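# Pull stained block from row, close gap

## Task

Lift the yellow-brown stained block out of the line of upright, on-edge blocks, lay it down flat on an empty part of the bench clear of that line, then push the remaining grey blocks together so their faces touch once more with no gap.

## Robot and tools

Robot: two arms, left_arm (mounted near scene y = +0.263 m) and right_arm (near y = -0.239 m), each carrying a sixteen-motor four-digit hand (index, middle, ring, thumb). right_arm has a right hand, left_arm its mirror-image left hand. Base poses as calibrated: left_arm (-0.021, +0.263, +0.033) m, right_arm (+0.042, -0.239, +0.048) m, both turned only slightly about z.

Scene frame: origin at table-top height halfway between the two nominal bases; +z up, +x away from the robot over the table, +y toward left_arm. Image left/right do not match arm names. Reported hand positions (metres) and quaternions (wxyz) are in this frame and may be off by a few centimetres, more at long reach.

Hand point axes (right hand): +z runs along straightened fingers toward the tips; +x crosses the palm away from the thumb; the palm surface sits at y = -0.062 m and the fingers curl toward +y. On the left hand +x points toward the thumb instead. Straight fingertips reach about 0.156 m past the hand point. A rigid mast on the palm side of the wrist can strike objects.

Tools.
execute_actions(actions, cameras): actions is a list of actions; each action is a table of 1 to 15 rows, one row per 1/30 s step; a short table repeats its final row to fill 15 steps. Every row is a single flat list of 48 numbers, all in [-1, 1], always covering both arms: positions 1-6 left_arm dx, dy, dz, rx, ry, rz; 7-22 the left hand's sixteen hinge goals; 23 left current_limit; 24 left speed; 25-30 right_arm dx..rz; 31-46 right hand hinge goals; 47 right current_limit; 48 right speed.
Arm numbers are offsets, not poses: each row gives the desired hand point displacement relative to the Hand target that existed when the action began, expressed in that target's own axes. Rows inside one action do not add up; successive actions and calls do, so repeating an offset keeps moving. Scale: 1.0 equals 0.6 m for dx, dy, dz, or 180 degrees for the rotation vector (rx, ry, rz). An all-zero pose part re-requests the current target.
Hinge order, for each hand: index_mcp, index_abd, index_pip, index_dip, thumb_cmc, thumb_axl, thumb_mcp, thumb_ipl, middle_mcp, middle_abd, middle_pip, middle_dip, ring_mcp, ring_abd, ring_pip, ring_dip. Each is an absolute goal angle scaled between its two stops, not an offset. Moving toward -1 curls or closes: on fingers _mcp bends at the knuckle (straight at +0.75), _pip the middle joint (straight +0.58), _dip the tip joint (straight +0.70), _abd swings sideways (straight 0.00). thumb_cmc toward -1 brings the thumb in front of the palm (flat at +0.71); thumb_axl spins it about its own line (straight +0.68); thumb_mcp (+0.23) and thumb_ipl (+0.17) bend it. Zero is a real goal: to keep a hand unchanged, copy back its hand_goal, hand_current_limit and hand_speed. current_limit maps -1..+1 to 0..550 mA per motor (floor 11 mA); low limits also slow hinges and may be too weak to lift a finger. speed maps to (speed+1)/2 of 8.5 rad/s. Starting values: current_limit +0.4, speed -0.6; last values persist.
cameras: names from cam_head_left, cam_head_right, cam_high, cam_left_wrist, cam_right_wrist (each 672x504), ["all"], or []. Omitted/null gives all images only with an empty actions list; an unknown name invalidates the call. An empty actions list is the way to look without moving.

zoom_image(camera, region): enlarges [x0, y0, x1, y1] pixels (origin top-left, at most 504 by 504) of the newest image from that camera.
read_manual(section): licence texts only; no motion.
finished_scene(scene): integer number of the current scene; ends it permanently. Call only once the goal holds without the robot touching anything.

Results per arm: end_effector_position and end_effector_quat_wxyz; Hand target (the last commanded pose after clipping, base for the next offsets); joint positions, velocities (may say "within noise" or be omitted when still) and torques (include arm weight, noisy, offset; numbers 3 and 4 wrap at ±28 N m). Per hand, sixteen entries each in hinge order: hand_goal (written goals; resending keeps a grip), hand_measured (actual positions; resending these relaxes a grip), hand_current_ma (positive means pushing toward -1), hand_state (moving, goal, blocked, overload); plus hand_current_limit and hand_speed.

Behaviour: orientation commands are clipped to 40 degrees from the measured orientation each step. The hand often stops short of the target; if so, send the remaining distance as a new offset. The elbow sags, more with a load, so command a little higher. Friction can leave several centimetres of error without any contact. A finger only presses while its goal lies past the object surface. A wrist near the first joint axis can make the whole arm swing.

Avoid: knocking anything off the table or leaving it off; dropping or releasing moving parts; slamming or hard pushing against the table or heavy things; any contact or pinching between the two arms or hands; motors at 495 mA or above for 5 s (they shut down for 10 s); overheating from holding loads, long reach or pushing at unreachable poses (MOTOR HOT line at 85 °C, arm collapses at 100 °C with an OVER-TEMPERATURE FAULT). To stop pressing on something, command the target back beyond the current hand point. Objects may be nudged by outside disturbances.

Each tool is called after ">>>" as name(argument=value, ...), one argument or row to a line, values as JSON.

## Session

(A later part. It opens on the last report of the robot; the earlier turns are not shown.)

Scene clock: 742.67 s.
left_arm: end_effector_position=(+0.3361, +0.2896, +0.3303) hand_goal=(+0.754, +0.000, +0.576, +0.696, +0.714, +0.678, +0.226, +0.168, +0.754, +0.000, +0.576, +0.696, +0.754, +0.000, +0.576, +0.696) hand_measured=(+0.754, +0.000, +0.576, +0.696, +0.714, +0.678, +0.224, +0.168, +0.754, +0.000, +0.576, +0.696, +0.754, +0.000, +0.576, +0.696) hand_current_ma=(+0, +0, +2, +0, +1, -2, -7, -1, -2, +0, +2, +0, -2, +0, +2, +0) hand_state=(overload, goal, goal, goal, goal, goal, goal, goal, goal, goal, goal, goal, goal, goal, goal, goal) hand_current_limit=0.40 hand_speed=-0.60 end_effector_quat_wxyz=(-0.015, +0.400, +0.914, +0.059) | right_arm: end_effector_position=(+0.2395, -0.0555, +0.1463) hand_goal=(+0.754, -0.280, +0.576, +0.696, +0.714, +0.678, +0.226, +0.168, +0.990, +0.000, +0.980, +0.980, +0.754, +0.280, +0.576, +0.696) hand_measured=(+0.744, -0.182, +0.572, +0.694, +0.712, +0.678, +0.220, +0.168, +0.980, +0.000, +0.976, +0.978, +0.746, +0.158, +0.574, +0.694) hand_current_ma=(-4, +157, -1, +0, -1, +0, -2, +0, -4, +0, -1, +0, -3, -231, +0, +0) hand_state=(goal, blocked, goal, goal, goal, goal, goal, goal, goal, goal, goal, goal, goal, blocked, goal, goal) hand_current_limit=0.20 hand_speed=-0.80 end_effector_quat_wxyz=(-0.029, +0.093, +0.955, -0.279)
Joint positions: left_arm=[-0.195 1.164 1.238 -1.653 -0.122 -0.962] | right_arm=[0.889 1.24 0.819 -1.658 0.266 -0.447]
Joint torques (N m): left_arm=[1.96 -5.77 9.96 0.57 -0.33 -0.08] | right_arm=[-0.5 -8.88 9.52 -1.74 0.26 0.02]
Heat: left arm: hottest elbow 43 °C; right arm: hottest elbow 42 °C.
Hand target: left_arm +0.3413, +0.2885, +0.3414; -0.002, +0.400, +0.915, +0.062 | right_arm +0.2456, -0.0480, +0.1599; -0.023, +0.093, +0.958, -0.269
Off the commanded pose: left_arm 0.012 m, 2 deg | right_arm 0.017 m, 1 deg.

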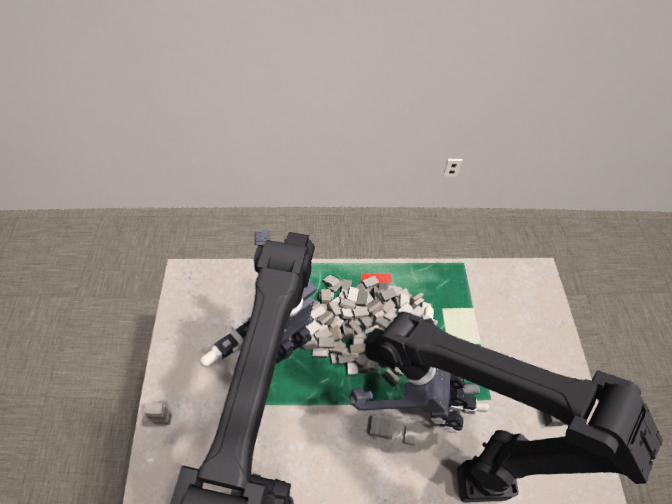

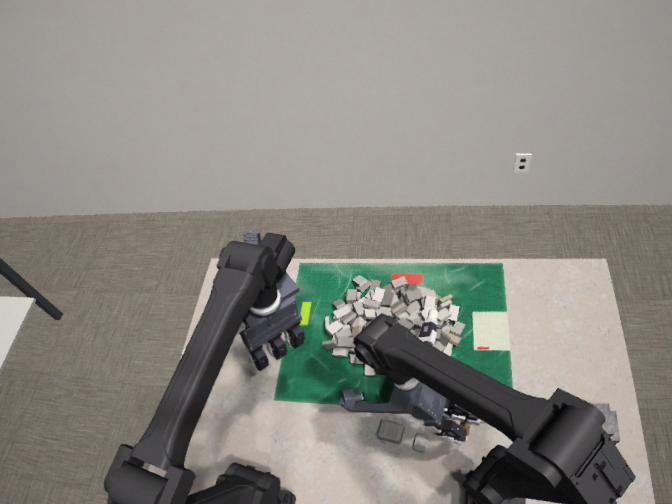

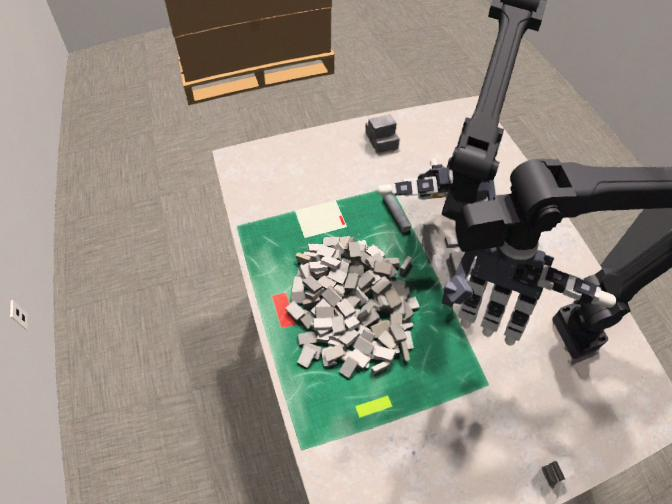

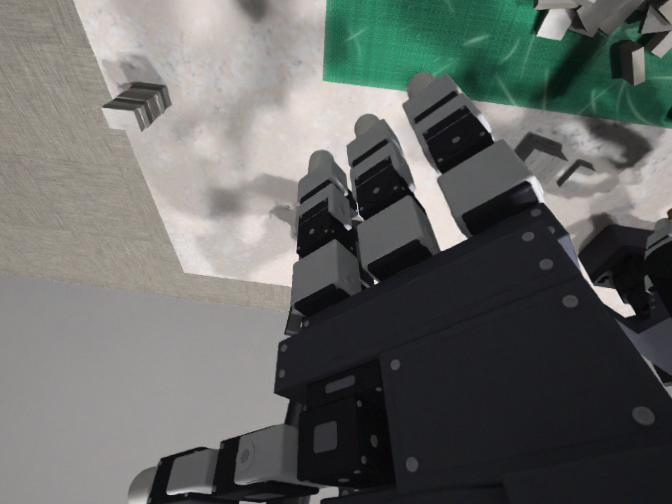

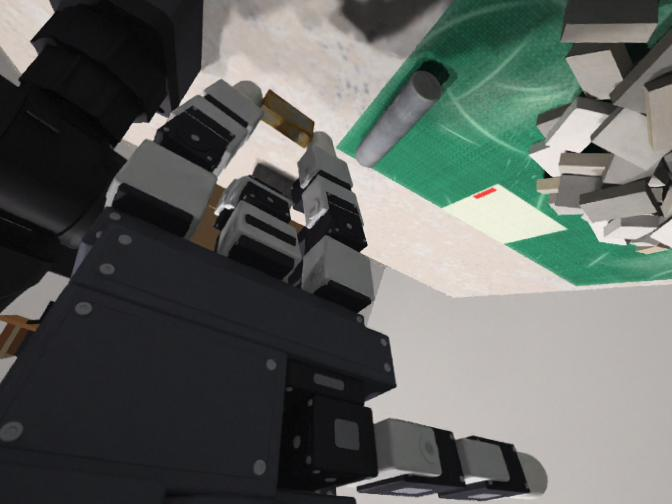

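>>> execute_actions(
  actions=[
    [[0,0,0,0,0,0,0.754,0,0.576,0.696,0.714,0.678,0.226,0.168,0.754,0,0.576,0.696,0.754,0,0.576,0.696,0.4,-0.6,0.0005,0.0433,0.071,0,0,0,0.754,-0.28,0.576,0.696,0.714,0.678,0.226,0.168,0.99,0,0.98,0.98,0.754,0.28,0.576,0.696,0.2,-0.8]],
  ],
  cameras=["cam_right_wrist","cam_head_right"],
)

>>> zoom_image(
  camera="cam_right_wrist",
  region=[210, 40, 370, 200],
)

Scene clock: 787.60 s.
left_arm: end_effector_position=(+0.3361, +0.2896, +0.3303) hand_goal=(+0.754, +0.000, +0.576, +0.696, +0.714, +0.678, +0.226, +0.168, +0.754, +0.000, +0.576, +0.696, +0.754, +0.000, +0.576, +0.696) hand_measured=(+0.754, +0.000, +0.576, +0.696, +0.714, +0.678, +0.224, +0.168, +0.754, +0.000, +0.576, +0.696, +0.754, +0.000, +0.576, +0.696) hand_current_ma=(+0, +0, +2, +0, +1, -2, -7, -1, -2, +0, +2, +0, -2, +0, +2, +0) hand_state=(overload, goal, goal, goal, goal, goal, goal, goal, goal, goal, goal, goal, goal, goal, goal, goal) hand_current_limit=0.40 hand_speed=-0.60 end_effector_quat_wxyz=(-0.015, +0.400, +0.914, +0.059) | right_arm: end_effector_position=(+0.2442, -0.0501, +0.1115) hand_goal=(+0.754, -0.280, +0.576, +0.696, +0.714, +0.678, +0.226, +0.168, +0.990, +0.000, +0.980, +0.980, +0.754, +0.280, +0.576, +0.696) hand_measured=(+0.742, -0.182, +0.570, +0.694, +0.712, +0.678, +0.220, +0.168, +0.982, +0.000, +0.976, +0.978, +0.742, +0.158, +0.572, +0.694) hand_current_ma=(-6, +157, -1, +0, -1, +0, -2, +0, -3, +0, -1, +0, -6, -231, -1, +0) hand_state=(goal, blocked, goal, goal, goal, goal, goal, goal, goal, goal, goal, goal, goal, blocked, goal, goal) hand_current_limit=0.20 hand_speed=-0.80 end_effector_quat_wxyz=(-0.023, +0.094, +0.958, -0.271)
Joint positions: left_arm=[-0.195 1.164 1.238 -1.653 -0.122 -0.962] | right_arm=[0.889 1.295 0.766 -1.53 0.266 -0.447]
Joint torques (N m): left_arm=[2.02 -5.66 9.94 0.54 -0.33 -0.07] | right_arm=[-0.32 -7.88 6.49 -0.79 0.25 0.04]
Heat: left arm: hottest elbow 43 °C; right arm: hottest elbow 41 °C.
Hand target: left_arm +0.3413, +0.2885, +0.3414; -0.002, +0.400, +0.915, +0.062 | right_arm +0.2456, -0.0481, +0.1099; -0.023, +0.093, +0.958, -0.270
Off the commanded pose: left_arm 0.012 m, 2 deg | right_arm 0.003 m, 0 deg.
Images, in order (width x height): cam_head_right 672x504, cam_right_wrist 672x504.

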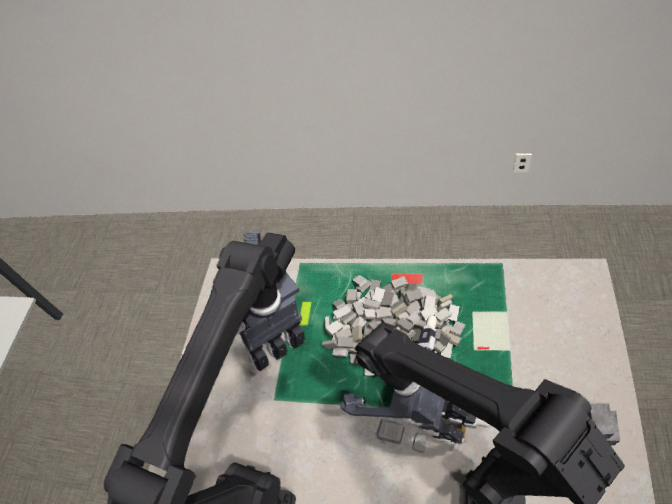

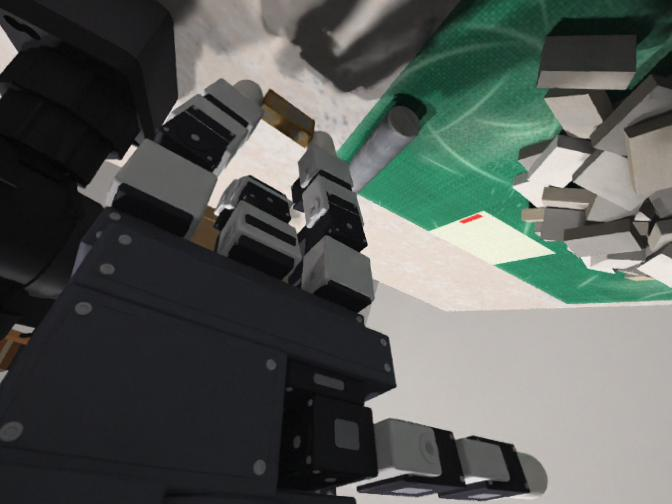

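Scaled by 3.150 from the camera's 672x504 image, which has a finer 960x720 frame.

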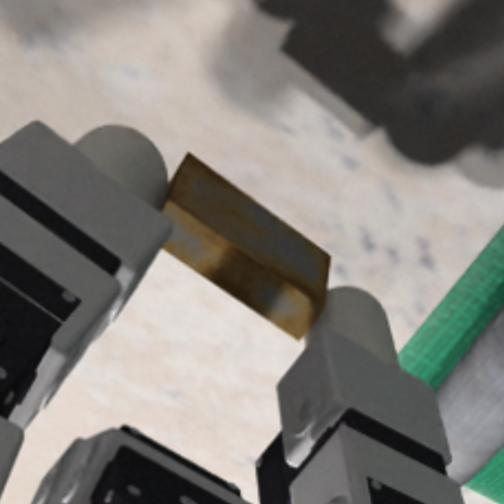

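>>> execute_actions(
  actions=[
    [[0,0,0,0,0,0,0.754,0,0.576,0.696,0.714,0.678,0.226,0.168,0.754,0,0.576,0.696,0.754,0,0.576,0.696,0.4,-0.6,0.0002,0.019,0.0313,0,0,0,0.754,-0.28,0.576,0.696,0.714,0.678,0.226,0.168,0.99,0,0.98,0.98,0.754,0.28,0.576,0.696,0.2,-0.8]],
  ],
  cameras=["cam_right_wrist"],
)

>>> zoom_image(
  camera="cam_right_wrist",
  region=[210, 40, 370, 200],
)

Scene clock: 805.90 s.
left_arm: end_effector_position=(+0.3361, +0.2896, +0.3303) hand_goal=(+0.754, +0.000, +0.576, +0.696, +0.714, +0.678, +0.226, +0.168, +0.754, +0.000, +0.576, +0.696, +0.754, +0.000, +0.576, +0.696) hand_measured=(+0.754, +0.000, +0.576, +0.696, +0.714, +0.678, +0.224, +0.168, +0.754, +0.000, +0.576, +0.696, +0.754, +0.000, +0.576, +0.696) hand_current_ma=(+0, +0, +2, +0, +1, -2, -7, -1, -2, +0, +2, +0, -2, +0, +2, +0) hand_state=(overload, goal, goal, goal, goal, goal, goal, goal, goal, goal, goal, goal, goal, goal, goal, goal) hand_current_limit=0.40 hand_speed=-0.60 end_effector_quat_wxyz=(-0.015, +0.400, +0.914, +0.059) | right_arm: end_effector_position=(+0.2452, -0.0488, +0.0914) hand_goal=(+0.754, -0.280, +0.576, +0.696, +0.714, +0.678, +0.226, +0.168, +0.990, +0.000, +0.980, +0.980, +0.754, +0.280, +0.576, +0.696) hand_measured=(+0.742, -0.182, +0.570, +0.694, +0.712, +0.678, +0.220, +0.168, +0.982, +0.000, +0.976, +0.978, +0.744, +0.158, +0.572, +0.694) hand_current_ma=(-6, +157, -1, +0, -1, +0, -2, +0, -3, +0, -1, +0, -5, -231, -1, +0) hand_state=(goal, blocked, goal, goal, goal, goal, goal, goal, goal, goal, goal, goal, goal, blocked, goal, goal) hand_current_limit=0.20 hand_speed=-0.80 end_effector_quat_wxyz=(-0.021, +0.095, +0.958, -0.268)
Joint positions: left_arm=[-0.195 1.164 1.238 -1.653 -0.122 -0.962] | right_arm=[0.889 1.328 0.735 -1.459 0.266 -0.447]
Joint torques (N m): left_arm=[2.02 -5.66 9.95 0.55 -0.32 -0.08] | right_arm=[-0.56 -7.65 6.01 -0.77 0.27 0.03]
Heat: left arm: hottest elbow 43 °C; right arm: hottest elbow 40 °C.
Hand target: left_arm +0.3413, +0.2885, +0.3414; -0.002, +0.400, +0.915, +0.062 | right_arm +0.2456, -0.0481, +0.0878; -0.023, +0.093, +0.958, -0.270
Off the commanded pose: left_arm 0.012 m, 2 deg | right_arm 0.004 m, 0 deg.
Images, in order (width x height): cam_right_wrist 672x504.

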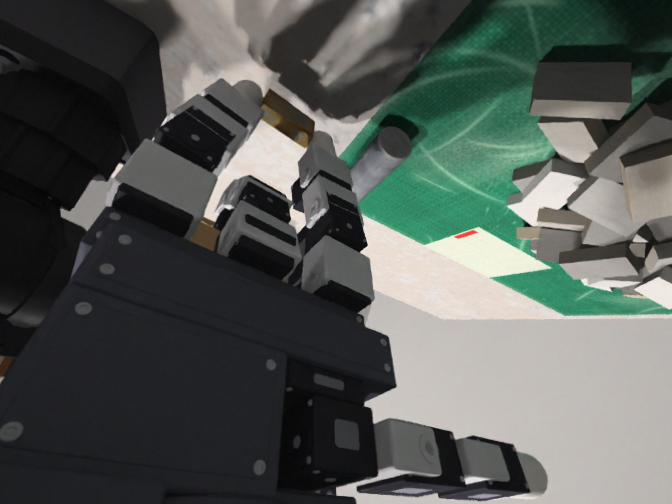

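Scaled by 3.150 from the camera's 672x504 image, which has a finer 960x720 frame.

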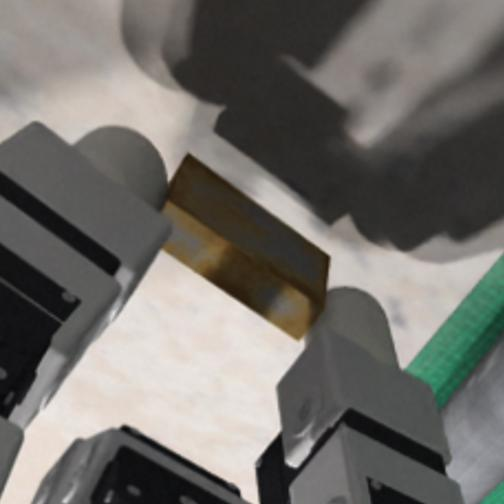

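>>> execute_actions(
  actions=[
    [[0,0,0,0,0,0,0.754,0,0.576,0.696,0.714,0.678,0.226,0.168,0.754,0,0.576,0.696,0.754,0,0.576,0.696,0.4,-0.6,0.0001,0.0121,0.02,0,0,0,0.754,-0.28,0.576,0.696,0.714,0.678,0.226,0.168,0.99,0,0.98,0.98,0.754,0.28,0.576,0.696,0.2,-0.8]],
  ],
  cameras=["cam_right_wrist"],
)

>>> zoom_image(
  camera="cam_right_wrist",
  region=[210, 40, 370, 200],
)

Scene clock: 816.73 s.
left_arm: end_effector_position=(+0.3361, +0.2896, +0.3303) hand_goal=(+0.754, +0.000, +0.576, +0.696, +0.714, +0.678, +0.226, +0.168, +0.754, +0.000, +0.576, +0.696, +0.754, +0.000, +0.576, +0.696) hand_measured=(+0.754, +0.000, +0.576, +0.696, +0.714, +0.678, +0.224, +0.168, +0.754, +0.000, +0.576, +0.696, +0.754, +0.000, +0.576, +0.696) hand_current_ma=(+0, +0, +2, +0, +1, -2, -7, -1, -2, +0, +2, +0, -2, +0, +2, +0) hand_state=(overload, goal, goal, goal, goal, goal, goal, goal, goal, goal, goal, goal, goal, goal, goal, goal) hand_current_limit=0.40 hand_speed=-0.60 end_effector_quat_wxyz=(-0.015, +0.400, +0.914, +0.059) | right_arm: end_effector_position=(+0.2467, -0.0475, +0.0810) hand_goal=(+0.754, -0.280, +0.576, +0.696, +0.714, +0.678, +0.226, +0.168, +0.990, +0.000, +0.980, +0.980, +0.754, +0.280, +0.576, +0.696) hand_measured=(+0.750, -0.182, +0.574, +0.694, +0.712, +0.678, +0.220, +0.168, +0.982, +0.000, +0.976, +0.978, +0.752, +0.158, +0.576, +0.694) hand_current_ma=(-1, +157, +0, +0, -1, +0, -2, +0, -3, +0, -1, +0, -1, -231, +0, +0) hand_state=(goal, blocked, goal, goal, goal, goal, goal, goal, goal, goal, goal, goal, goal, blocked, goal, goal) hand_current_limit=0.20 hand_speed=-0.80 end_effector_quat_wxyz=(-0.019, +0.095, +0.959, -0.266)
Joint positions: left_arm=[-0.195 1.164 1.238 -1.653 -0.122 -0.962] | right_arm=[0.889 1.349 0.721 -1.418 0.268 -0.447]
Joint torques (N m): left_arm=[2.02 -5.6 9.94 0.53 -0.33 -0.07] | right_arm=[-0.56 -7.24 5.39 -0.54 0.21 0.04]
Heat: left arm: hottest elbow 43 °C; right arm: hottest elbow 39 °C.
Hand target: left_arm +0.3413, +0.2885, +0.3414; -0.002, +0.400, +0.915, +0.062 | right_arm +0.2457, -0.0481, +0.0740; -0.023, +0.093, +0.958, -0.269
Off the commanded pose: left_arm 0.012 m, 2 deg | right_arm 0.007 m, 1 deg.
Images, in order (width x height): cam_right_wrist 672x504.

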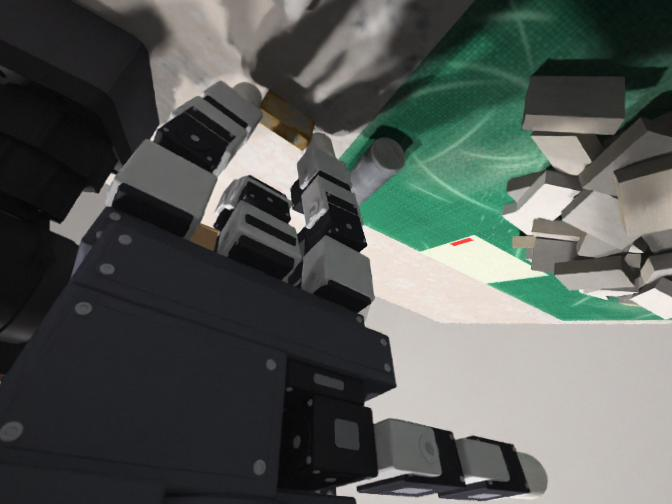

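Scaled by 3.150 from the camera's 672x504 image, which has a finer 960x720 frame.

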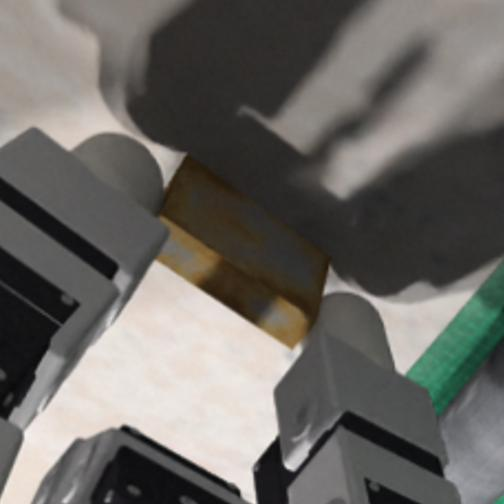

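>>> execute_actions(
  actions=[
    [[0,0,0,0,0,0,0.754,0,0.576,0.696,0.714,0.678,0.226,0.168,0.754,0,0.576,0.696,0.754,0,0.576,0.696,0.4,-0.6,0,0,0,0,0,0,0.754,-0.1,0.576,0.696,0.714,0.678,0.226,0.168,0.99,0,0.98,0.98,0.754,0.08,0.576,0.696,0.2,-0.85]],
    [[0,0,0,0,0,0,0.754,0,0.576,0.696,0.714,0.678,0.226,0.168,0.754,0,0.576,0.696,0.754,0,0.576,0.696,0.4,-0.6,0,0,0,0,0,0,0.754,0.05,0.576,0.696,0.714,0.678,0.226,0.168,0.99,0,0.98,0.98,0.754,-0.05,0.576,0.696,0.2,-0.7]],
  ],
  cameras=["cam_right_wrist"],
)

>>> zoom_image(
  camera="cam_right_wrist",
  region=[210, 40, 370, 200],
)

Scene clock: 827.93 s.
left_arm: end_effector_position=(+0.3361, +0.2896, +0.3303) hand_goal=(+0.754, +0.000, +0.576, +0.696, +0.714, +0.678, +0.226, +0.168, +0.754, +0.000, +0.576, +0.696, +0.754, +0.000, +0.576, +0.696) hand_measured=(+0.754, +0.000, +0.576, +0.696, +0.714, +0.678, +0.224, +0.168, +0.754, +0.000, +0.576, +0.696, +0.754, +0.000, +0.576, +0.696) hand_current_ma=(+0, +0, +2, +0, +1, -2, -7, -1, -2, +0, +2, +0, -2, +0, +2, +0) hand_state=(overload, goal, goal, goal, goal, goal, goal, goal, goal, goal, goal, goal, goal, goal, goal, goal) hand_current_limit=0.40 hand_speed=-0.60 end_effector_quat_wxyz=(-0.015, +0.400, +0.914, +0.059) | right_arm: end_effector_position=(+0.2472, -0.0469, +0.0808) hand_goal=(+0.754, +0.050, +0.576, +0.696, +0.714, +0.678, +0.226, +0.168, +0.990, +0.000, +0.980, +0.980, +0.754, -0.050, +0.576, +0.696) hand_measured=(+0.750, +0.046, +0.574, +0.694, +0.712, +0.678, +0.220, +0.168, +0.982, +0.000, +0.976, +0.978, +0.750, -0.046, +0.576, +0.696) hand_current_ma=(-1, +0, +0, +0, -1, +0, -2, +0, -3, +0, -1, +0, -1, +1, +0, +0) hand_state=(goal, goal, goal, goal, goal, goal, goal, goal, goal, goal, goal, goal, goal, goal, goal, goal) hand_current_limit=0.20 hand_speed=-0.70 end_effector_quat_wxyz=(-0.018, +0.095, +0.959, -0.265)
Joint positions: left_arm=[-0.195 1.164 1.238 -1.653 -0.122 -0.962] | right_arm=[0.889 1.349 0.721 -1.415 0.268 -0.447]
Joint torques (N m): left_arm=[1.96 -5.77 9.96 0.57 -0.32 -0.08] | right_arm=[-0.56 -7.18 5.39 -0.68 0.2 0.04]
Heat: left arm: hottest elbow 43 °C; right arm: hottest elbow 39 °C.
Hand target: left_arm +0.3413, +0.2885, +0.3414; -0.002, +0.400, +0.915, +0.062 | right_arm +0.2457, -0.0481, +0.0740; -0.023, +0.093, +0.958, -0.270
Off the commanded pose: left_arm 0.012 m, 2 deg | right_arm 0.007 m, 1 deg.
Images, in order (width x height): cam_right_wrist 672x504.

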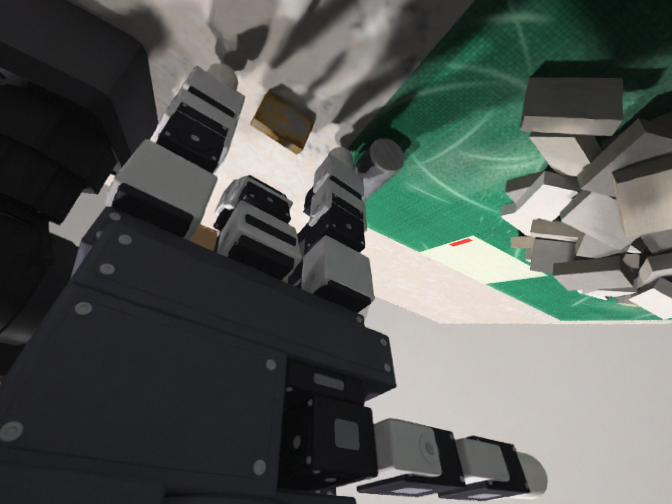

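Scaled by 3.150 from the camera's 672x504 image, which has a finer 960x720 frame.

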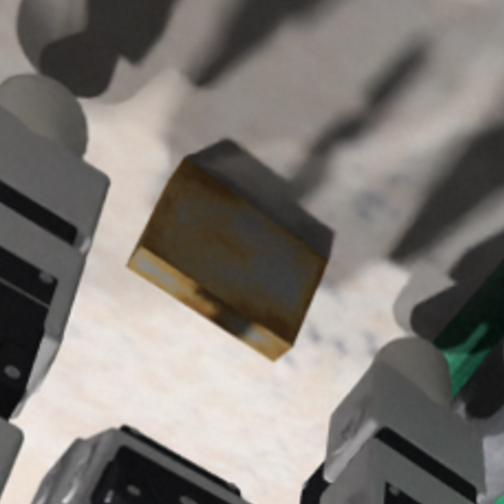

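>>> execute_actions(
  actions=[
    [[0,0,0,0,0,0,0.754,0,0.576,0.696,0.714,0.678,0.226,0.168,0.754,0,0.576,0.696,0.754,0,0.576,0.696,0.4,-0.6,0.0093,0.0313,-0.0427,0,0,0,0.754,0.05,0.576,0.696,0.714,0.678,0.226,0.168,0.99,0,0.98,0.98,0.754,-0.05,0.576,0.696,0.2,-0.7]],
    [[0,0,0,0,0,0,0.754,0,0.576,0.696,0.714,0.678,0.226,0.168,0.754,0,0.576,0.696,0.754,0,0.576,0.696,0.4,-0.6,0.0737,-0.0125,0.007,0,0,0,0.754,0,0.576,0.696,0.714,0.678,0.226,0.168,0.99,0,0.98,0.98,0.754,0,0.576,0.696,0.2,-0.7]],
  ],
  cameras=["cam_right_wrist","cam_head_right"],
)

>>> zoom_image(
  camera="cam_right_wrist",
  region=[210, 40, 370, 200],
)

Scene clock: 850.87 s.
left_arm: end_effector_position=(+0.3361, +0.2896, +0.3303) hand_goal=(+0.754, +0.000, +0.576, +0.696, +0.714, +0.678, +0.226, +0.168, +0.754, +0.000, +0.576, +0.696, +0.754, +0.000, +0.576, +0.696) hand_measured=(+0.754, +0.000, +0.576, +0.696, +0.714, +0.678, +0.224, +0.168, +0.754, +0.000, +0.576, +0.696, +0.754, +0.000, +0.576, +0.696) hand_current_ma=(+0, +0, +2, +0, +1, -2, -7, -1, -2, +0, +2, +0, -2, +0, +2, +0) hand_state=(overload, goal, goal, goal, goal, goal, goal, goal, goal, goal, goal, goal, goal, goal, goal, goal) hand_current_limit=0.40 hand_speed=-0.60 end_effector_quat_wxyz=(-0.015, +0.400, +0.914, +0.059) | right_arm: end_effector_position=(+0.1997, -0.0137, +0.0840) hand_goal=(+0.754, +0.000, +0.576, +0.696, +0.714, +0.678, +0.226, +0.168, +0.990, +0.000, +0.980, +0.980, +0.754, +0.000, +0.576, +0.696) hand_measured=(+0.750, +0.002, +0.574, +0.694, +0.710, +0.678, +0.220, +0.168, +0.982, +0.000, +0.976, +0.978, +0.748, -0.004, +0.576, +0.696) hand_current_ma=(-1, +0, +0, +0, -1, +0, -2, +0, -3, +0, -1, +0, -2, -1, +0, +0) hand_state=(goal, goal, goal, goal, goal, goal, goal, goal, goal, goal, goal, goal, goal, goal, goal, goal) hand_current_limit=0.20 hand_speed=-0.70 end_effector_quat_wxyz=(-0.021, +0.085, +0.960, -0.266)
Joint positions: left_arm=[-0.195 1.164 1.238 -1.653 -0.122 -0.962] | right_arm=[1.09 1.354 0.732 -1.463 0.173 -0.287]
Joint torques (N m): left_arm=[2.02 -5.77 9.92 0.54 -0.32 -0.08] | right_arm=[-0.97 -9.35 5.82 -1.65 0.15 0.17]
Heat: left arm: hottest elbow 43 °C; right arm: hottest elbow 38 °C.
Hand target: left_arm +0.3413, +0.2885, +0.3414; -0.002, +0.400, +0.915, +0.062 | right_arm +0.2006, -0.0183, +0.0860; -0.023, +0.093, +0.958, -0.270
Off the commanded pose: left_arm 0.012 m, 2 deg | right_arm 0.005 m, 1 deg.
Images, in order (width x height): cam_head_right 672x504, cam_right_wrist 672x504.

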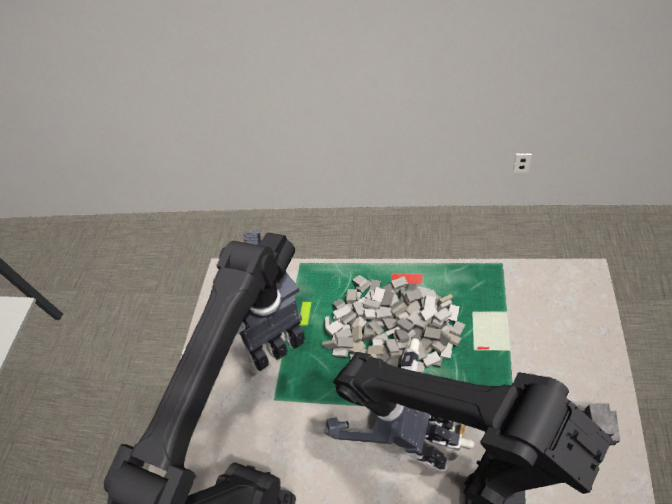

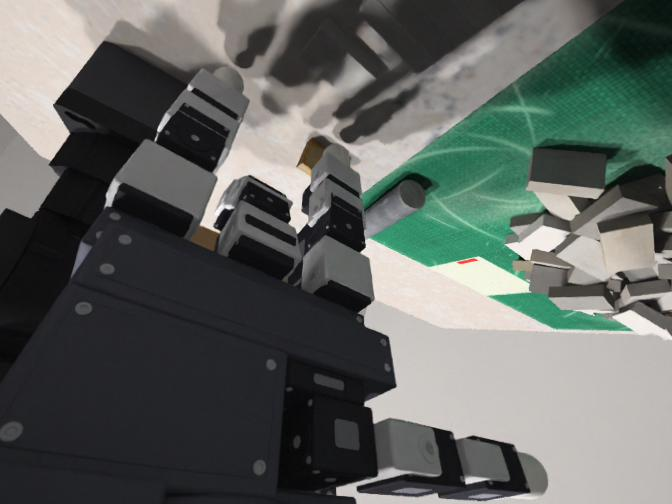

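Scaled by 3.150 from the camera's 672x504 image, which has a finer 960x720 frame.

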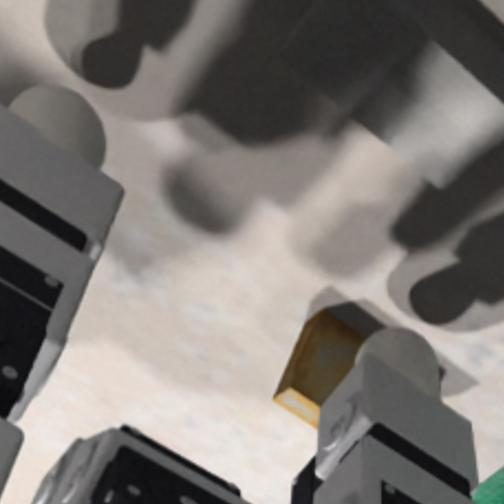

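>>> execute_actions(
  actions=[
    [[0,0,0,0,0,0,0.754,0,0.576,0.696,0.714,0.678,0.226,0.168,0.754,0,0.576,0.696,0.754,0,0.576,0.696,0.4,-0.6,-0.006,-0.0279,0.0171,0,0,0,0.754,0,0.576,0.696,0.714,0.678,0.226,0.168,0.99,0,0.98,0.98,0.754,0,0.576,0.696,0.2,-0.7]],
    [[0,0,0,0,0,0,0.754,0,0.576,0.696,0.714,0.678,0.226,0.168,0.754,0,0.576,0.696,0.754,0,0.576,0.696,0.4,-0.6,-0.005,-0.0209,0.0128,0,0,0,0.754,0,0.576,0.696,0.714,0.678,0.226,0.168,0.99,0,0.98,0.98,0.754,0,0.576,0.696,0.2,-0.7]],
  ],
  cameras=["cam_right_wrist"],
)

>>> zoom_image(
  camera="cam_right_wrist",
  region=[210, 40, 370, 200],
)

Scene clock: 862.33 s.
left_arm: end_effector_position=(+0.3361, +0.2896, +0.3303) hand_goal=(+0.754, +0.000, +0.576, +0.696, +0.714, +0.678, +0.226, +0.168, +0.754, +0.000, +0.576, +0.696, +0.754, +0.000, +0.576, +0.696) hand_measured=(+0.754, +0.000, +0.576, +0.696, +0.714, +0.678, +0.224, +0.168, +0.754, +0.000, +0.576, +0.696, +0.754, +0.000, +0.576, +0.696) hand_current_ma=(+0, +0, +2, +0, +1, -2, -7, -1, -2, +0, +2, +0, -2, +0, +2, +0) hand_state=(overload, goal, goal, goal, goal, goal, goal, goal, goal, goal, goal, goal, goal, goal, goal, goal) hand_current_limit=0.40 hand_speed=-0.60 end_effector_quat_wxyz=(-0.015, +0.400, +0.914, +0.059) | right_arm: end_effector_position=(+0.2027, -0.0475, +0.0868) hand_goal=(+0.754, +0.000, +0.576, +0.696, +0.714, +0.678, +0.226, +0.168, +0.990, +0.000, +0.980, +0.980, +0.754, +0.000, +0.576, +0.696) hand_measured=(+0.742, -0.002, +0.570, +0.694, +0.710, +0.678, +0.220, +0.168, +0.982, +0.000, +0.976, +0.978, +0.748, -0.002, +0.576, +0.696) hand_current_ma=(-7, +0, -2, -1, -1, +0, -2, +0, -3, +0, -1, +0, -2, +0, +0, +0) hand_state=(goal, goal, goal, goal, goal, goal, goal, goal, goal, goal, goal, goal, goal, goal, goal, goal) hand_current_limit=0.20 hand_speed=-0.70 end_effector_quat_wxyz=(-0.018, +0.096, +0.960, -0.263)
Joint positions: left_arm=[-0.195 1.164 1.238 -1.653 -0.122 -0.962] | right_arm=[1.02 1.266 0.663 -1.465 0.205 -0.328]
Joint torques (N m): left_arm=[2.08 -5.6 9.95 0.54 -0.32 -0.09] | right_arm=[-1.08 -7.71 5.49 -1.48 0.28 -0.06]
Heat: left arm: hottest elbow 44 °C; right arm: hottest elbow 38 °C.
Hand target: left_arm +0.3413, +0.2885, +0.3414; -0.002, +0.400, +0.915, +0.062 | right_arm +0.2006, -0.0531, +0.0860; -0.023, +0.093, +0.958, -0.269
Off the commanded pose: left_arm 0.012 m, 2 deg | right_arm 0.006 m, 1 deg.
Images, in order (width x height): cam_right_wrist 672x504.

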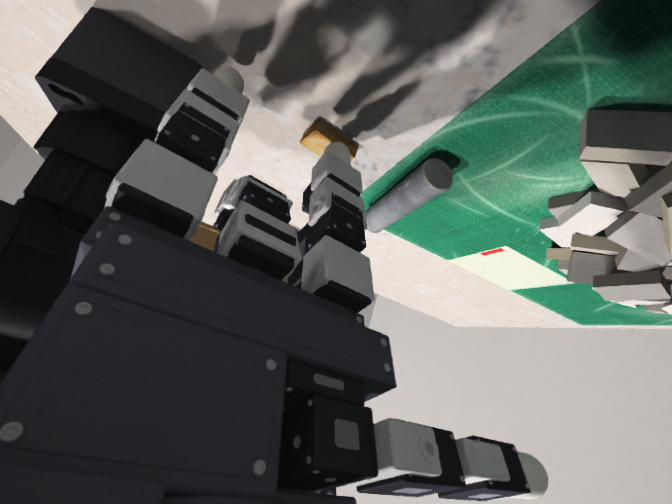

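Scaled by 3.150 from the camera's 672x504 image, which has a finer 960x720 frame.

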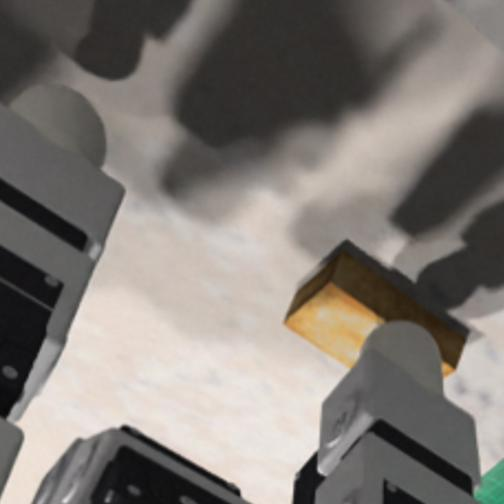

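>>> execute_actions(
  actions=[
    [[0,0,0,0,0,0,0.754,0,0.576,0.696,0.714,0.678,0.226,0.168,0.754,0,0.576,0.696,0.754,0,0.576,0.696,0.4,-0.6,0.0057,-0.033,-0.1167,0,0,0,0.754,0,0.576,0.696,0.714,0.678,0.226,0.168,0.99,0,0.98,0.98,0.754,0,0.576,0.696,0.2,-0.7]],
    [[0,0,0,0,0,0,0.754,0,0.576,0.696,0.714,0.678,0.226,0.168,0.754,0,0.576,0.696,0.754,0,0.576,0.696,0.4,-0.6,-0.011,-0.0022,-0.0612,-0.0889,0,0,0.754,0,0.576,0.696,0.714,0.678,0.226,0.168,0.99,0,0.98,0.98,0.754,0,0.576,0.696,0.2,-0.7]],
    [[0,0,0,0,0,0,0.754,0,0.576,0.696,0.714,0.678,0.226,0.168,0.754,0,0.576,0.696,0.754,0,0.576,0.696,0.4,-0.6,-0.011,0.0148,-0.0595,-0.0861,0,0,0.754,0,0.576,0.696,0.714,0.678,0.226,0.168,0.99,0,0.98,0.98,0.754,0,0.576,0.696,0.2,-0.7]],
  ],
  cameras=["cam_right_wrist","cam_head_right","cam_head_left","cam_left_wrist"],
)

>>> zoom_image(
  camera="cam_right_wrist",
  region=[210, 0, 410, 200],
)

>>> zoom_image(
  camera="cam_head_left",
  region=[350, 390, 500, 500],
)

Scene clock: 883.33 s.
left_arm: end_effector_position=(+0.3361, +0.2896, +0.3303) hand_goal=(+0.754, +0.000, +0.576, +0.696, +0.714, +0.678, +0.226, +0.168, +0.754, +0.000, +0.576, +0.696, +0.754, +0.000, +0.576, +0.696) hand_measured=(+0.754, +0.000, +0.576, +0.696, +0.714, +0.678, +0.224, +0.168, +0.754, +0.000, +0.576, +0.696, +0.754, +0.000, +0.576, +0.696) hand_current_ma=(+0, +0, +2, +0, +1, -2, -7, -1, -2, +0, +2, +0, -2, +0, +2, +0) hand_state=(overload, goal, goal, goal, goal, goal, goal, goal, goal, goal, goal, goal, goal, goal, goal, goal) hand_current_limit=0.40 hand_speed=-0.60 end_effector_quat_wxyz=(-0.015, +0.400, +0.914, +0.059) | right_arm: end_effector_position=(+0.2192, -0.0019, +0.2252) hand_goal=(+0.754, +0.000, +0.576, +0.696, +0.714, +0.678, +0.226, +0.168, +0.990, +0.000, +0.980, +0.980, +0.754, +0.000, +0.576, +0.696) hand_measured=(+0.750, +0.000, +0.574, +0.694, +0.712, +0.678, +0.222, +0.168, +0.982, +0.000, +0.978, +0.978, +0.750, +0.000, +0.576, +0.696) hand_current_ma=(-1, +0, +0, +0, +0, +0, -2, +0, -3, +0, +0, +0, -1, +0, +0, +0) hand_state=(goal, goal, goal, goal, goal, goal, goal, goal, goal, goal, goal, goal, goal, goal, goal, goal) hand_current_limit=0.20 hand_speed=-0.70 end_effector_quat_wxyz=(+0.006, +0.100, +0.995, +0.002)
Joint positions: left_arm=[-0.195 1.164 1.238 -1.653 -0.122 -0.962] | right_arm=[0.889 0.862 0.761 -1.458 0.008 -0.51]
Joint torques (N m): left_arm=[2.02 -5.66 9.92 0.54 -0.33 -0.08] | right_arm=[-0.79 -3.19 8.32 0.29 -0.09 -0.1]
Heat: left arm: hottest elbow 44 °C; right arm: hottest elbow 37 °C.
Hand target: left_arm +0.3413, +0.2885, +0.3414; -0.002, +0.400, +0.915, +0.062 | right_arm +0.2199, -0.0003, +0.2203; +0.003, +0.096, +0.995, +0.001
Off the commanded pose: left_arm 0.012 m, 2 deg | right_arm 0.005 m, 1 deg.
Images, in order (width x height): cam_head_left 672x504, cam_head_right 672x504, cam_left_wrist 672x504, cam_right_wrist 672x504.

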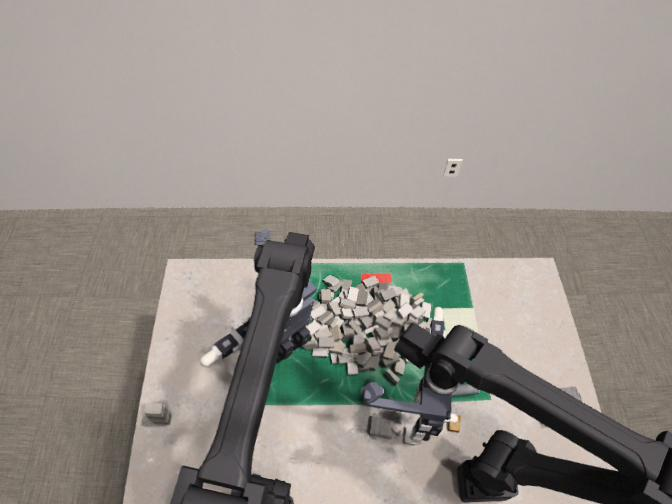

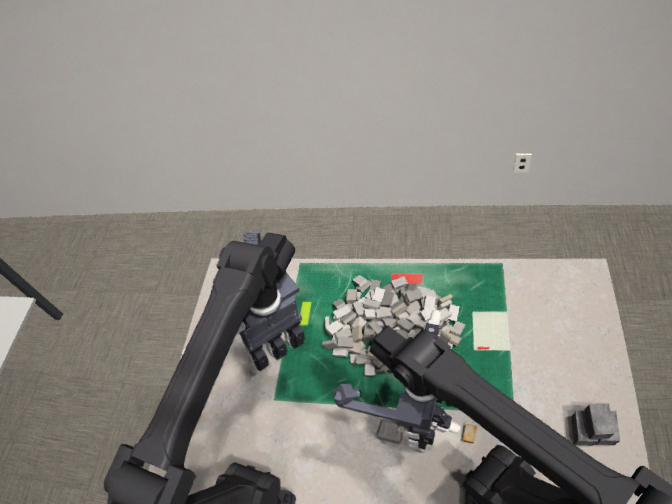

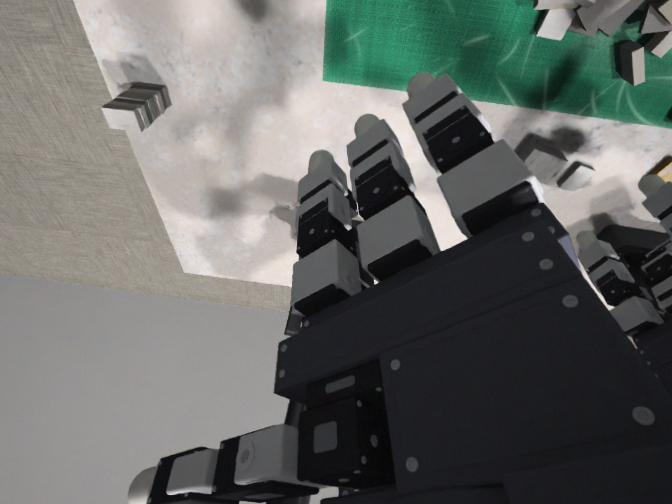

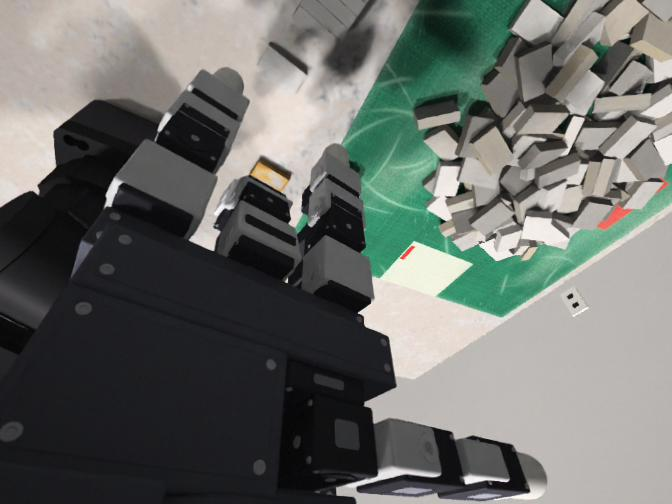

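Scaled by 2.520 from the camera's 672x504 image, which has a finer 960x720 frame.

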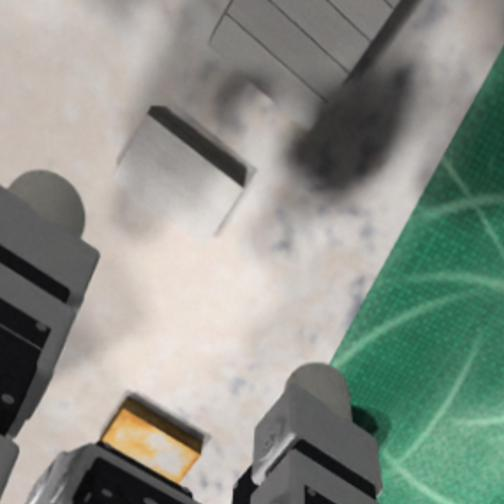

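Scaled by 3.360 from the camera's 672x504 image, which has a finer 960x720 frame.

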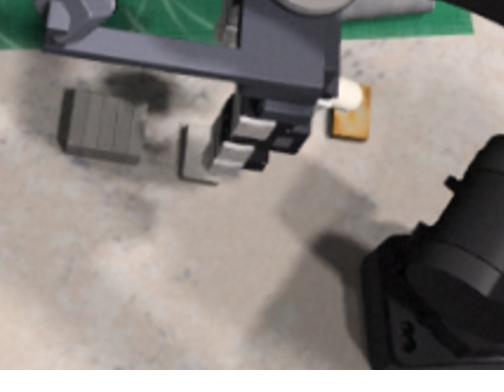

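>>> execute_actions(
  actions=[
    [[0,0,0,0,0,0,0.754,0,0.576,0.696,0.714,0.678,0.226,0.168,0.754,0,0.576,0.696,0.754,0,0.576,0.696,0.4,-0.6,0.0135,0.004,0.0544,0,0,0,0.754,0,0.576,0.696,0.714,0.678,0.226,0.168,0.99,0,0.98,0.98,0.754,0,0.576,0.696,0.2,-0.7]],
    [[0,0,0,0,0,0,0.754,0,0.576,0.696,0.714,0.678,0.226,0.168,0.754,0,0.576,0.696,0.754,0,0.576,0.696,0.4,-0.6,0.0135,0.004,0.0544,0,0,0,0.754,0,0.576,0.696,0.714,0.678,0.226,0.168,0.99,0,0.98,0.98,0.754,0,0.576,0.696,0.2,-0.7]],
  ],
  cameras=["cam_right_wrist"],
)

>>> zoom_image(
  camera="cam_right_wrist",
  region=[200, 0, 400, 200],
)

Scene clock: 924.07 s.
left_arm: end_effector_position=(+0.3361, +0.2896, +0.3303) hand_goal=(+0.754, +0.000, +0.576, +0.696, +0.714, +0.678, +0.226, +0.168, +0.754, +0.000, +0.576, +0.696, +0.754, +0.000, +0.576, +0.696) hand_measured=(+0.754, +0.000, +0.576, +0.696, +0.714, +0.678, +0.224, +0.168, +0.754, +0.000, +0.576, +0.696, +0.754, +0.000, +0.576, +0.696) hand_current_ma=(+0, +0, +2, +0, +1, -2, -7, -1, -2, +0, +2, +0, -2, +0, +2, +0) hand_state=(overload, goal, goal, goal, goal, goal, goal, goal, goal, goal, goal, goal, goal, goal, goal, goal) hand_current_limit=0.40 hand_speed=-0.60 end_effector_quat_wxyz=(-0.015, +0.400, +0.914, +0.059) | right_arm: end_effector_position=(+0.2037, +0.0039, +0.1548) hand_goal=(+0.754, +0.000, +0.576, +0.696, +0.714, +0.678, +0.226, +0.168, +0.990, +0.000, +0.980, +0.980, +0.754, +0.000, +0.576, +0.696) hand_measured=(+0.752, +0.000, +0.574, +0.694, +0.714, +0.678, +0.222, +0.168, +0.986, +0.000, +0.978, +0.978, +0.752, +0.000, +0.576, +0.696) hand_current_ma=(+0, +0, +0, +0, +0, +0, -2, +0, -1, +0, +0, +0, +0, +0, +0, +0) hand_state=(goal, goal, goal, goal, goal, goal, goal, goal, goal, goal, goal, goal, goal, goal, goal, goal) hand_current_limit=0.20 hand_speed=-0.70 end_effector_quat_wxyz=(+0.002, +0.093, +0.996, -0.002)
Joint positions: left_arm=[-0.195 1.164 1.238 -1.653 -0.122 -0.962] | right_arm=[0.958 0.905 0.596 -1.264 0.006 -0.454]
Joint torques (N m): left_arm=[2.02 -5.6 9.95 0.51 -0.32 -0.07] | right_arm=[-0.09 -3.25 8.53 0.27 0.02 0.1]
Heat: left arm: hottest elbow 44 °C; right arm: hottest elbow 40 °C.
Hand target: left_arm +0.3413, +0.2885, +0.3414; -0.002, +0.400, +0.915, +0.062 | right_arm +0.2055, +0.0076, +0.1549; +0.004, +0.096, +0.995, +0.001
Off the commanded pose: left_arm 0.012 m, 2 deg | right_arm 0.004 m, 0 deg.
Images, in order (width x height): cam_right_wrist 672x504.

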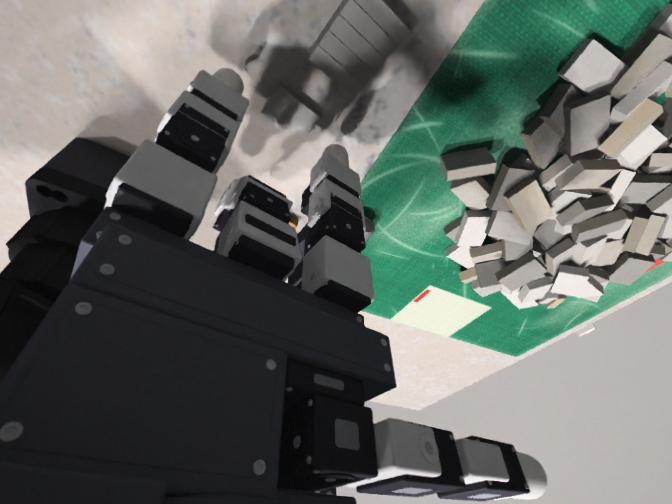

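Scaled by 2.520 from the camera's 672x504 image, which has a finer 960x720 frame.

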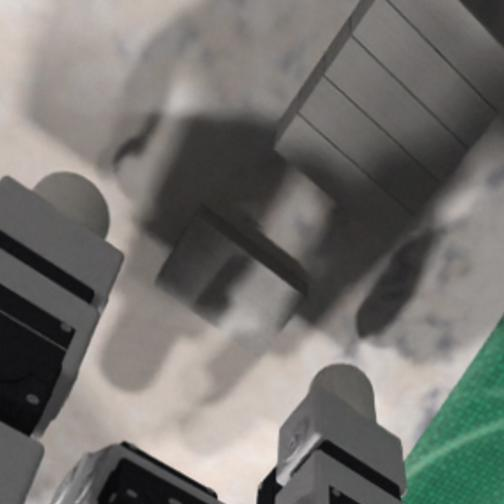

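>>> execute_actions(
  actions=[
    [[0,0,0,0,0,0,0.754,0,0.576,0.696,0.714,0.678,0.226,0.168,0.754,0,0.576,0.696,0.754,0,0.576,0.696,0.4,-0.6,0.002,0.0008,0.0435,0,0,0,0.754,0,0.576,0.696,0.714,0.678,0.226,0.168,0.99,0,0.98,0.98,0.754,0,0.576,0.696,0.2,-0.7]],
  ],
  cameras=["cam_right_wrist"],
)

>>> zoom_image(
  camera="cam_right_wrist",
  region=[210, 60, 350, 200],
)

Scene clock: 945.50 s.
left_arm: end_effector_position=(+0.3361, +0.2896, +0.3303) hand_goal=(+0.754, +0.000, +0.576, +0.696, +0.714, +0.678, +0.226, +0.168, +0.754, +0.000, +0.576, +0.696, +0.754, +0.000, +0.576, +0.696) hand_measured=(+0.754, +0.000, +0.576, +0.696, +0.714, +0.678, +0.224, +0.168, +0.754, +0.000, +0.576, +0.696, +0.754, +0.000, +0.576, +0.696) hand_current_ma=(+0, +0, +2, +0, +1, -2, -7, -1, -2, +0, +2, +0, -2, +0, +2, +0) hand_state=(overload, goal, goal, goal, goal, goal, goal, goal, goal, goal, goal, goal, goal, goal, goal, goal) hand_current_limit=0.40 hand_speed=-0.60 end_effector_quat_wxyz=(-0.015, +0.400, +0.914, +0.059) | right_arm: end_effector_position=(+0.2045, +0.0051, +0.1310) hand_goal=(+0.754, +0.000, +0.576, +0.696, +0.714, +0.678, +0.226, +0.168, +0.990, +0.000, +0.980, +0.980, +0.754, +0.000, +0.576, +0.696) hand_measured=(+0.756, -0.004, +0.576, +0.696, +0.714, +0.678, +0.222, +0.168, +0.986, +0.000, +0.978, +0.978, +0.754, +0.000, +0.576, +0.696) hand_current_ma=(+0, -1, +0, +0, +0, +0, -2, +0, -1, +0, +0, +0, +0, +0, +0, +0) hand_state=(goal, goal, goal, goal, goal, goal, goal, goal, goal, goal, goal, goal, goal, goal, goal, goal) hand_current_limit=0.20 hand_speed=-0.70 end_effector_quat_wxyz=(+0.003, +0.096, +0.995, +0.000)
Joint positions: left_arm=[-0.195 1.164 1.238 -1.653 -0.122 -0.962] | right_arm=[0.96 0.937 0.545 -1.175 0.006 -0.447]
Joint torques (N m): left_arm=[2.08 -5.66 9.92 0.53 -0.33 -0.08] | right_arm=[0.15 -3.31 7.94 0.34 0.01 0.11]
Heat: left arm: hottest elbow 44 °C; right arm: hottest elbow 39 °C.
Hand target: left_arm +0.3413, +0.2885, +0.3414; -0.002, +0.400, +0.915, +0.062 | right_arm +0.2044, +0.0082, +0.1286; +0.003, +0.096, +0.995, +0.001
Off the commanded pose: left_arm 0.012 m, 2 deg | right_arm 0.004 m, 0 deg.
Images, in order (width x height): cam_right_wrist 672x504.

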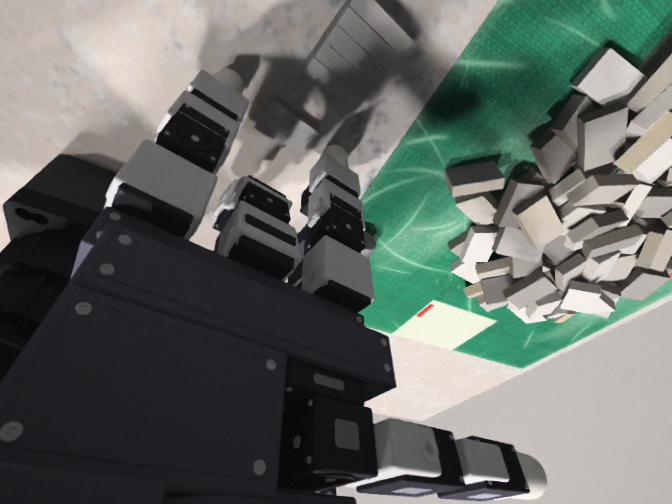

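Scaled by 3.600 from the camera's 672x504 image, which has a finer 960x720 frame.

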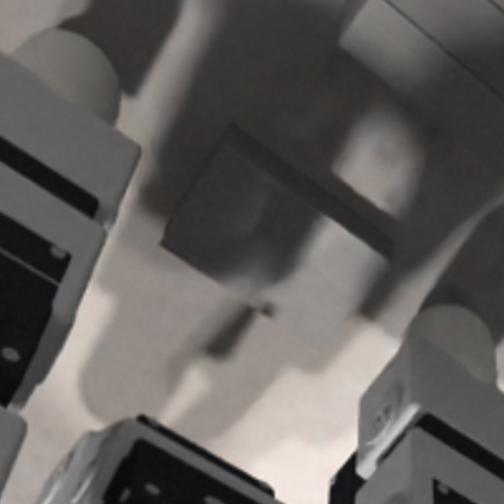

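>>> execute_actions(
  actions=[
    [[0,0,0,0,0,0,0.754,0,0.576,0.696,0.714,0.678,0.226,0.168,0.754,0,0.576,0.696,0.754,0,0.576,0.696,0.4,-0.6,0,0,0,0,0,0,0.754,-0.15,0.576,0.696,0.714,0.678,0.226,0.168,0.99,0,0.98,0.98,0.754,0.15,0.576,0.696,0.2,-0.85]],
    [[0,0,0,0,0,0,0.754,0,0.576,0.696,0.714,0.678,0.226,0.168,0.754,0,0.576,0.696,0.754,0,0.576,0.696,0.4,-0.6,0,0,0,0,0,0,0.754,-0.23,0.576,0.696,0.714,0.678,0.226,0.168,0.99,0,0.98,0.98,0.754,0.23,0.576,0.696,0.2,-0.9]],
  ],
  cameras=["cam_right_wrist"],
)

>>> zoom_image(
  camera="cam_right_wrist",
  region=[210, 60, 350, 200],
)

Scene clock: 956.20 s.
left_arm: end_effector_position=(+0.3361, +0.2896, +0.3303) hand_goal=(+0.754, +0.000, +0.576, +0.696, +0.714, +0.678, +0.226, +0.168, +0.754, +0.000, +0.576, +0.696, +0.754, +0.000, +0.576, +0.696) hand_measured=(+0.754, +0.000, +0.576, +0.696, +0.714, +0.678, +0.224, +0.168, +0.754, +0.000, +0.576, +0.696, +0.754, +0.000, +0.576, +0.696) hand_current_ma=(+0, +0, +2, +0, +1, -2, -7, -1, -2, +0, +2, +0, -2, +0, +2, +0) hand_state=(overload, goal, goal, goal, goal, goal, goal, goal, goal, goal, goal, goal, goal, goal, goal, goal) hand_current_limit=0.40 hand_speed=-0.60 end_effector_quat_wxyz=(-0.015, +0.400, +0.914, +0.059) | right_arm: end_effector_position=(+0.2050, +0.0056, +0.1312) hand_goal=(+0.754, -0.230, +0.576, +0.696, +0.714, +0.678, +0.226, +0.168, +0.990, +0.000, +0.980, +0.980, +0.754, +0.230, +0.576, +0.696) hand_measured=(+0.754, -0.164, +0.576, +0.696, +0.714, +0.678, +0.222, +0.168, +0.986, +0.000, +0.978, +0.978, +0.754, +0.170, +0.576, +0.696) hand_current_ma=(+0, +83, +0, +0, +0, +0, -2, +0, -1, +0, +0, +0, +0, -69, +0, +0) hand_state=(goal, blocked, goal, goal, goal, goal, goal, goal, goal, goal, goal, goal, goal, blocked, goal, goal) hand_current_limit=0.20 hand_speed=-0.90 end_effector_quat_wxyz=(+0.004, +0.096, +0.995, +0.001)
Joint positions: left_arm=[-0.195 1.164 1.238 -1.653 -0.122 -0.962] | right_arm=[0.96 0.937 0.545 -1.173 0.006 -0.447]
Joint torques (N m): left_arm=[1.96 -5.66 9.92 0.51 -0.33 -0.08] | right_arm=[0.09 -3.31 7.98 0.23 -0.01 0.11]
Heat: left arm: hottest elbow 44 °C; right arm: hottest elbow 38 °C.
Hand target: left_arm +0.3413, +0.2885, +0.3414; -0.002, +0.400, +0.915, +0.062 | right_arm +0.2044, +0.0082, +0.1286; +0.003, +0.096, +0.995, +0.001
Off the commanded pose: left_arm 0.012 m, 2 deg | right_arm 0.004 m, 0 deg.
Images, in order (width x height): cam_right_wrist 672x504.

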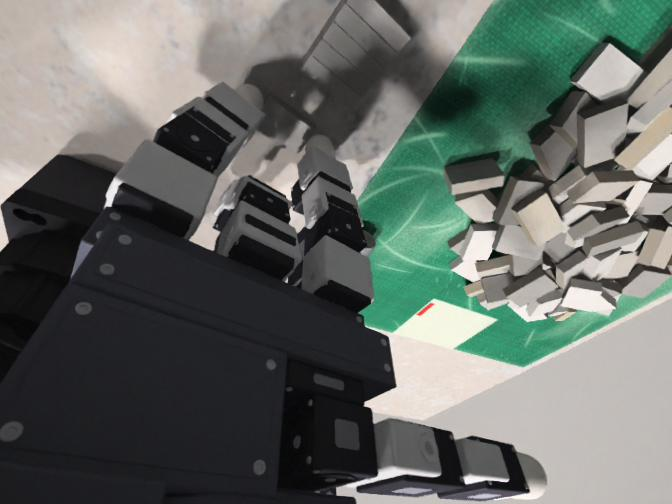

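Scaled by 3.600 from the camera's 672x504 image, which has a finer 960x720 frame.

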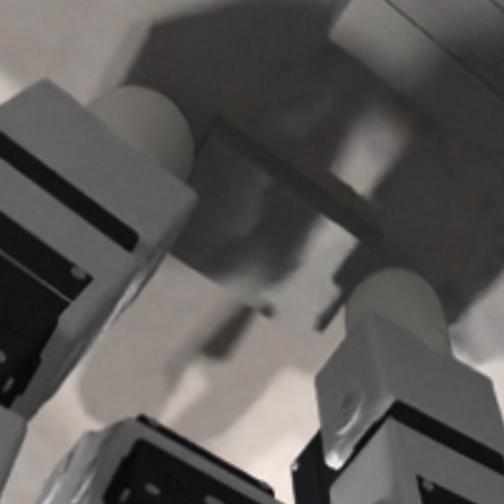

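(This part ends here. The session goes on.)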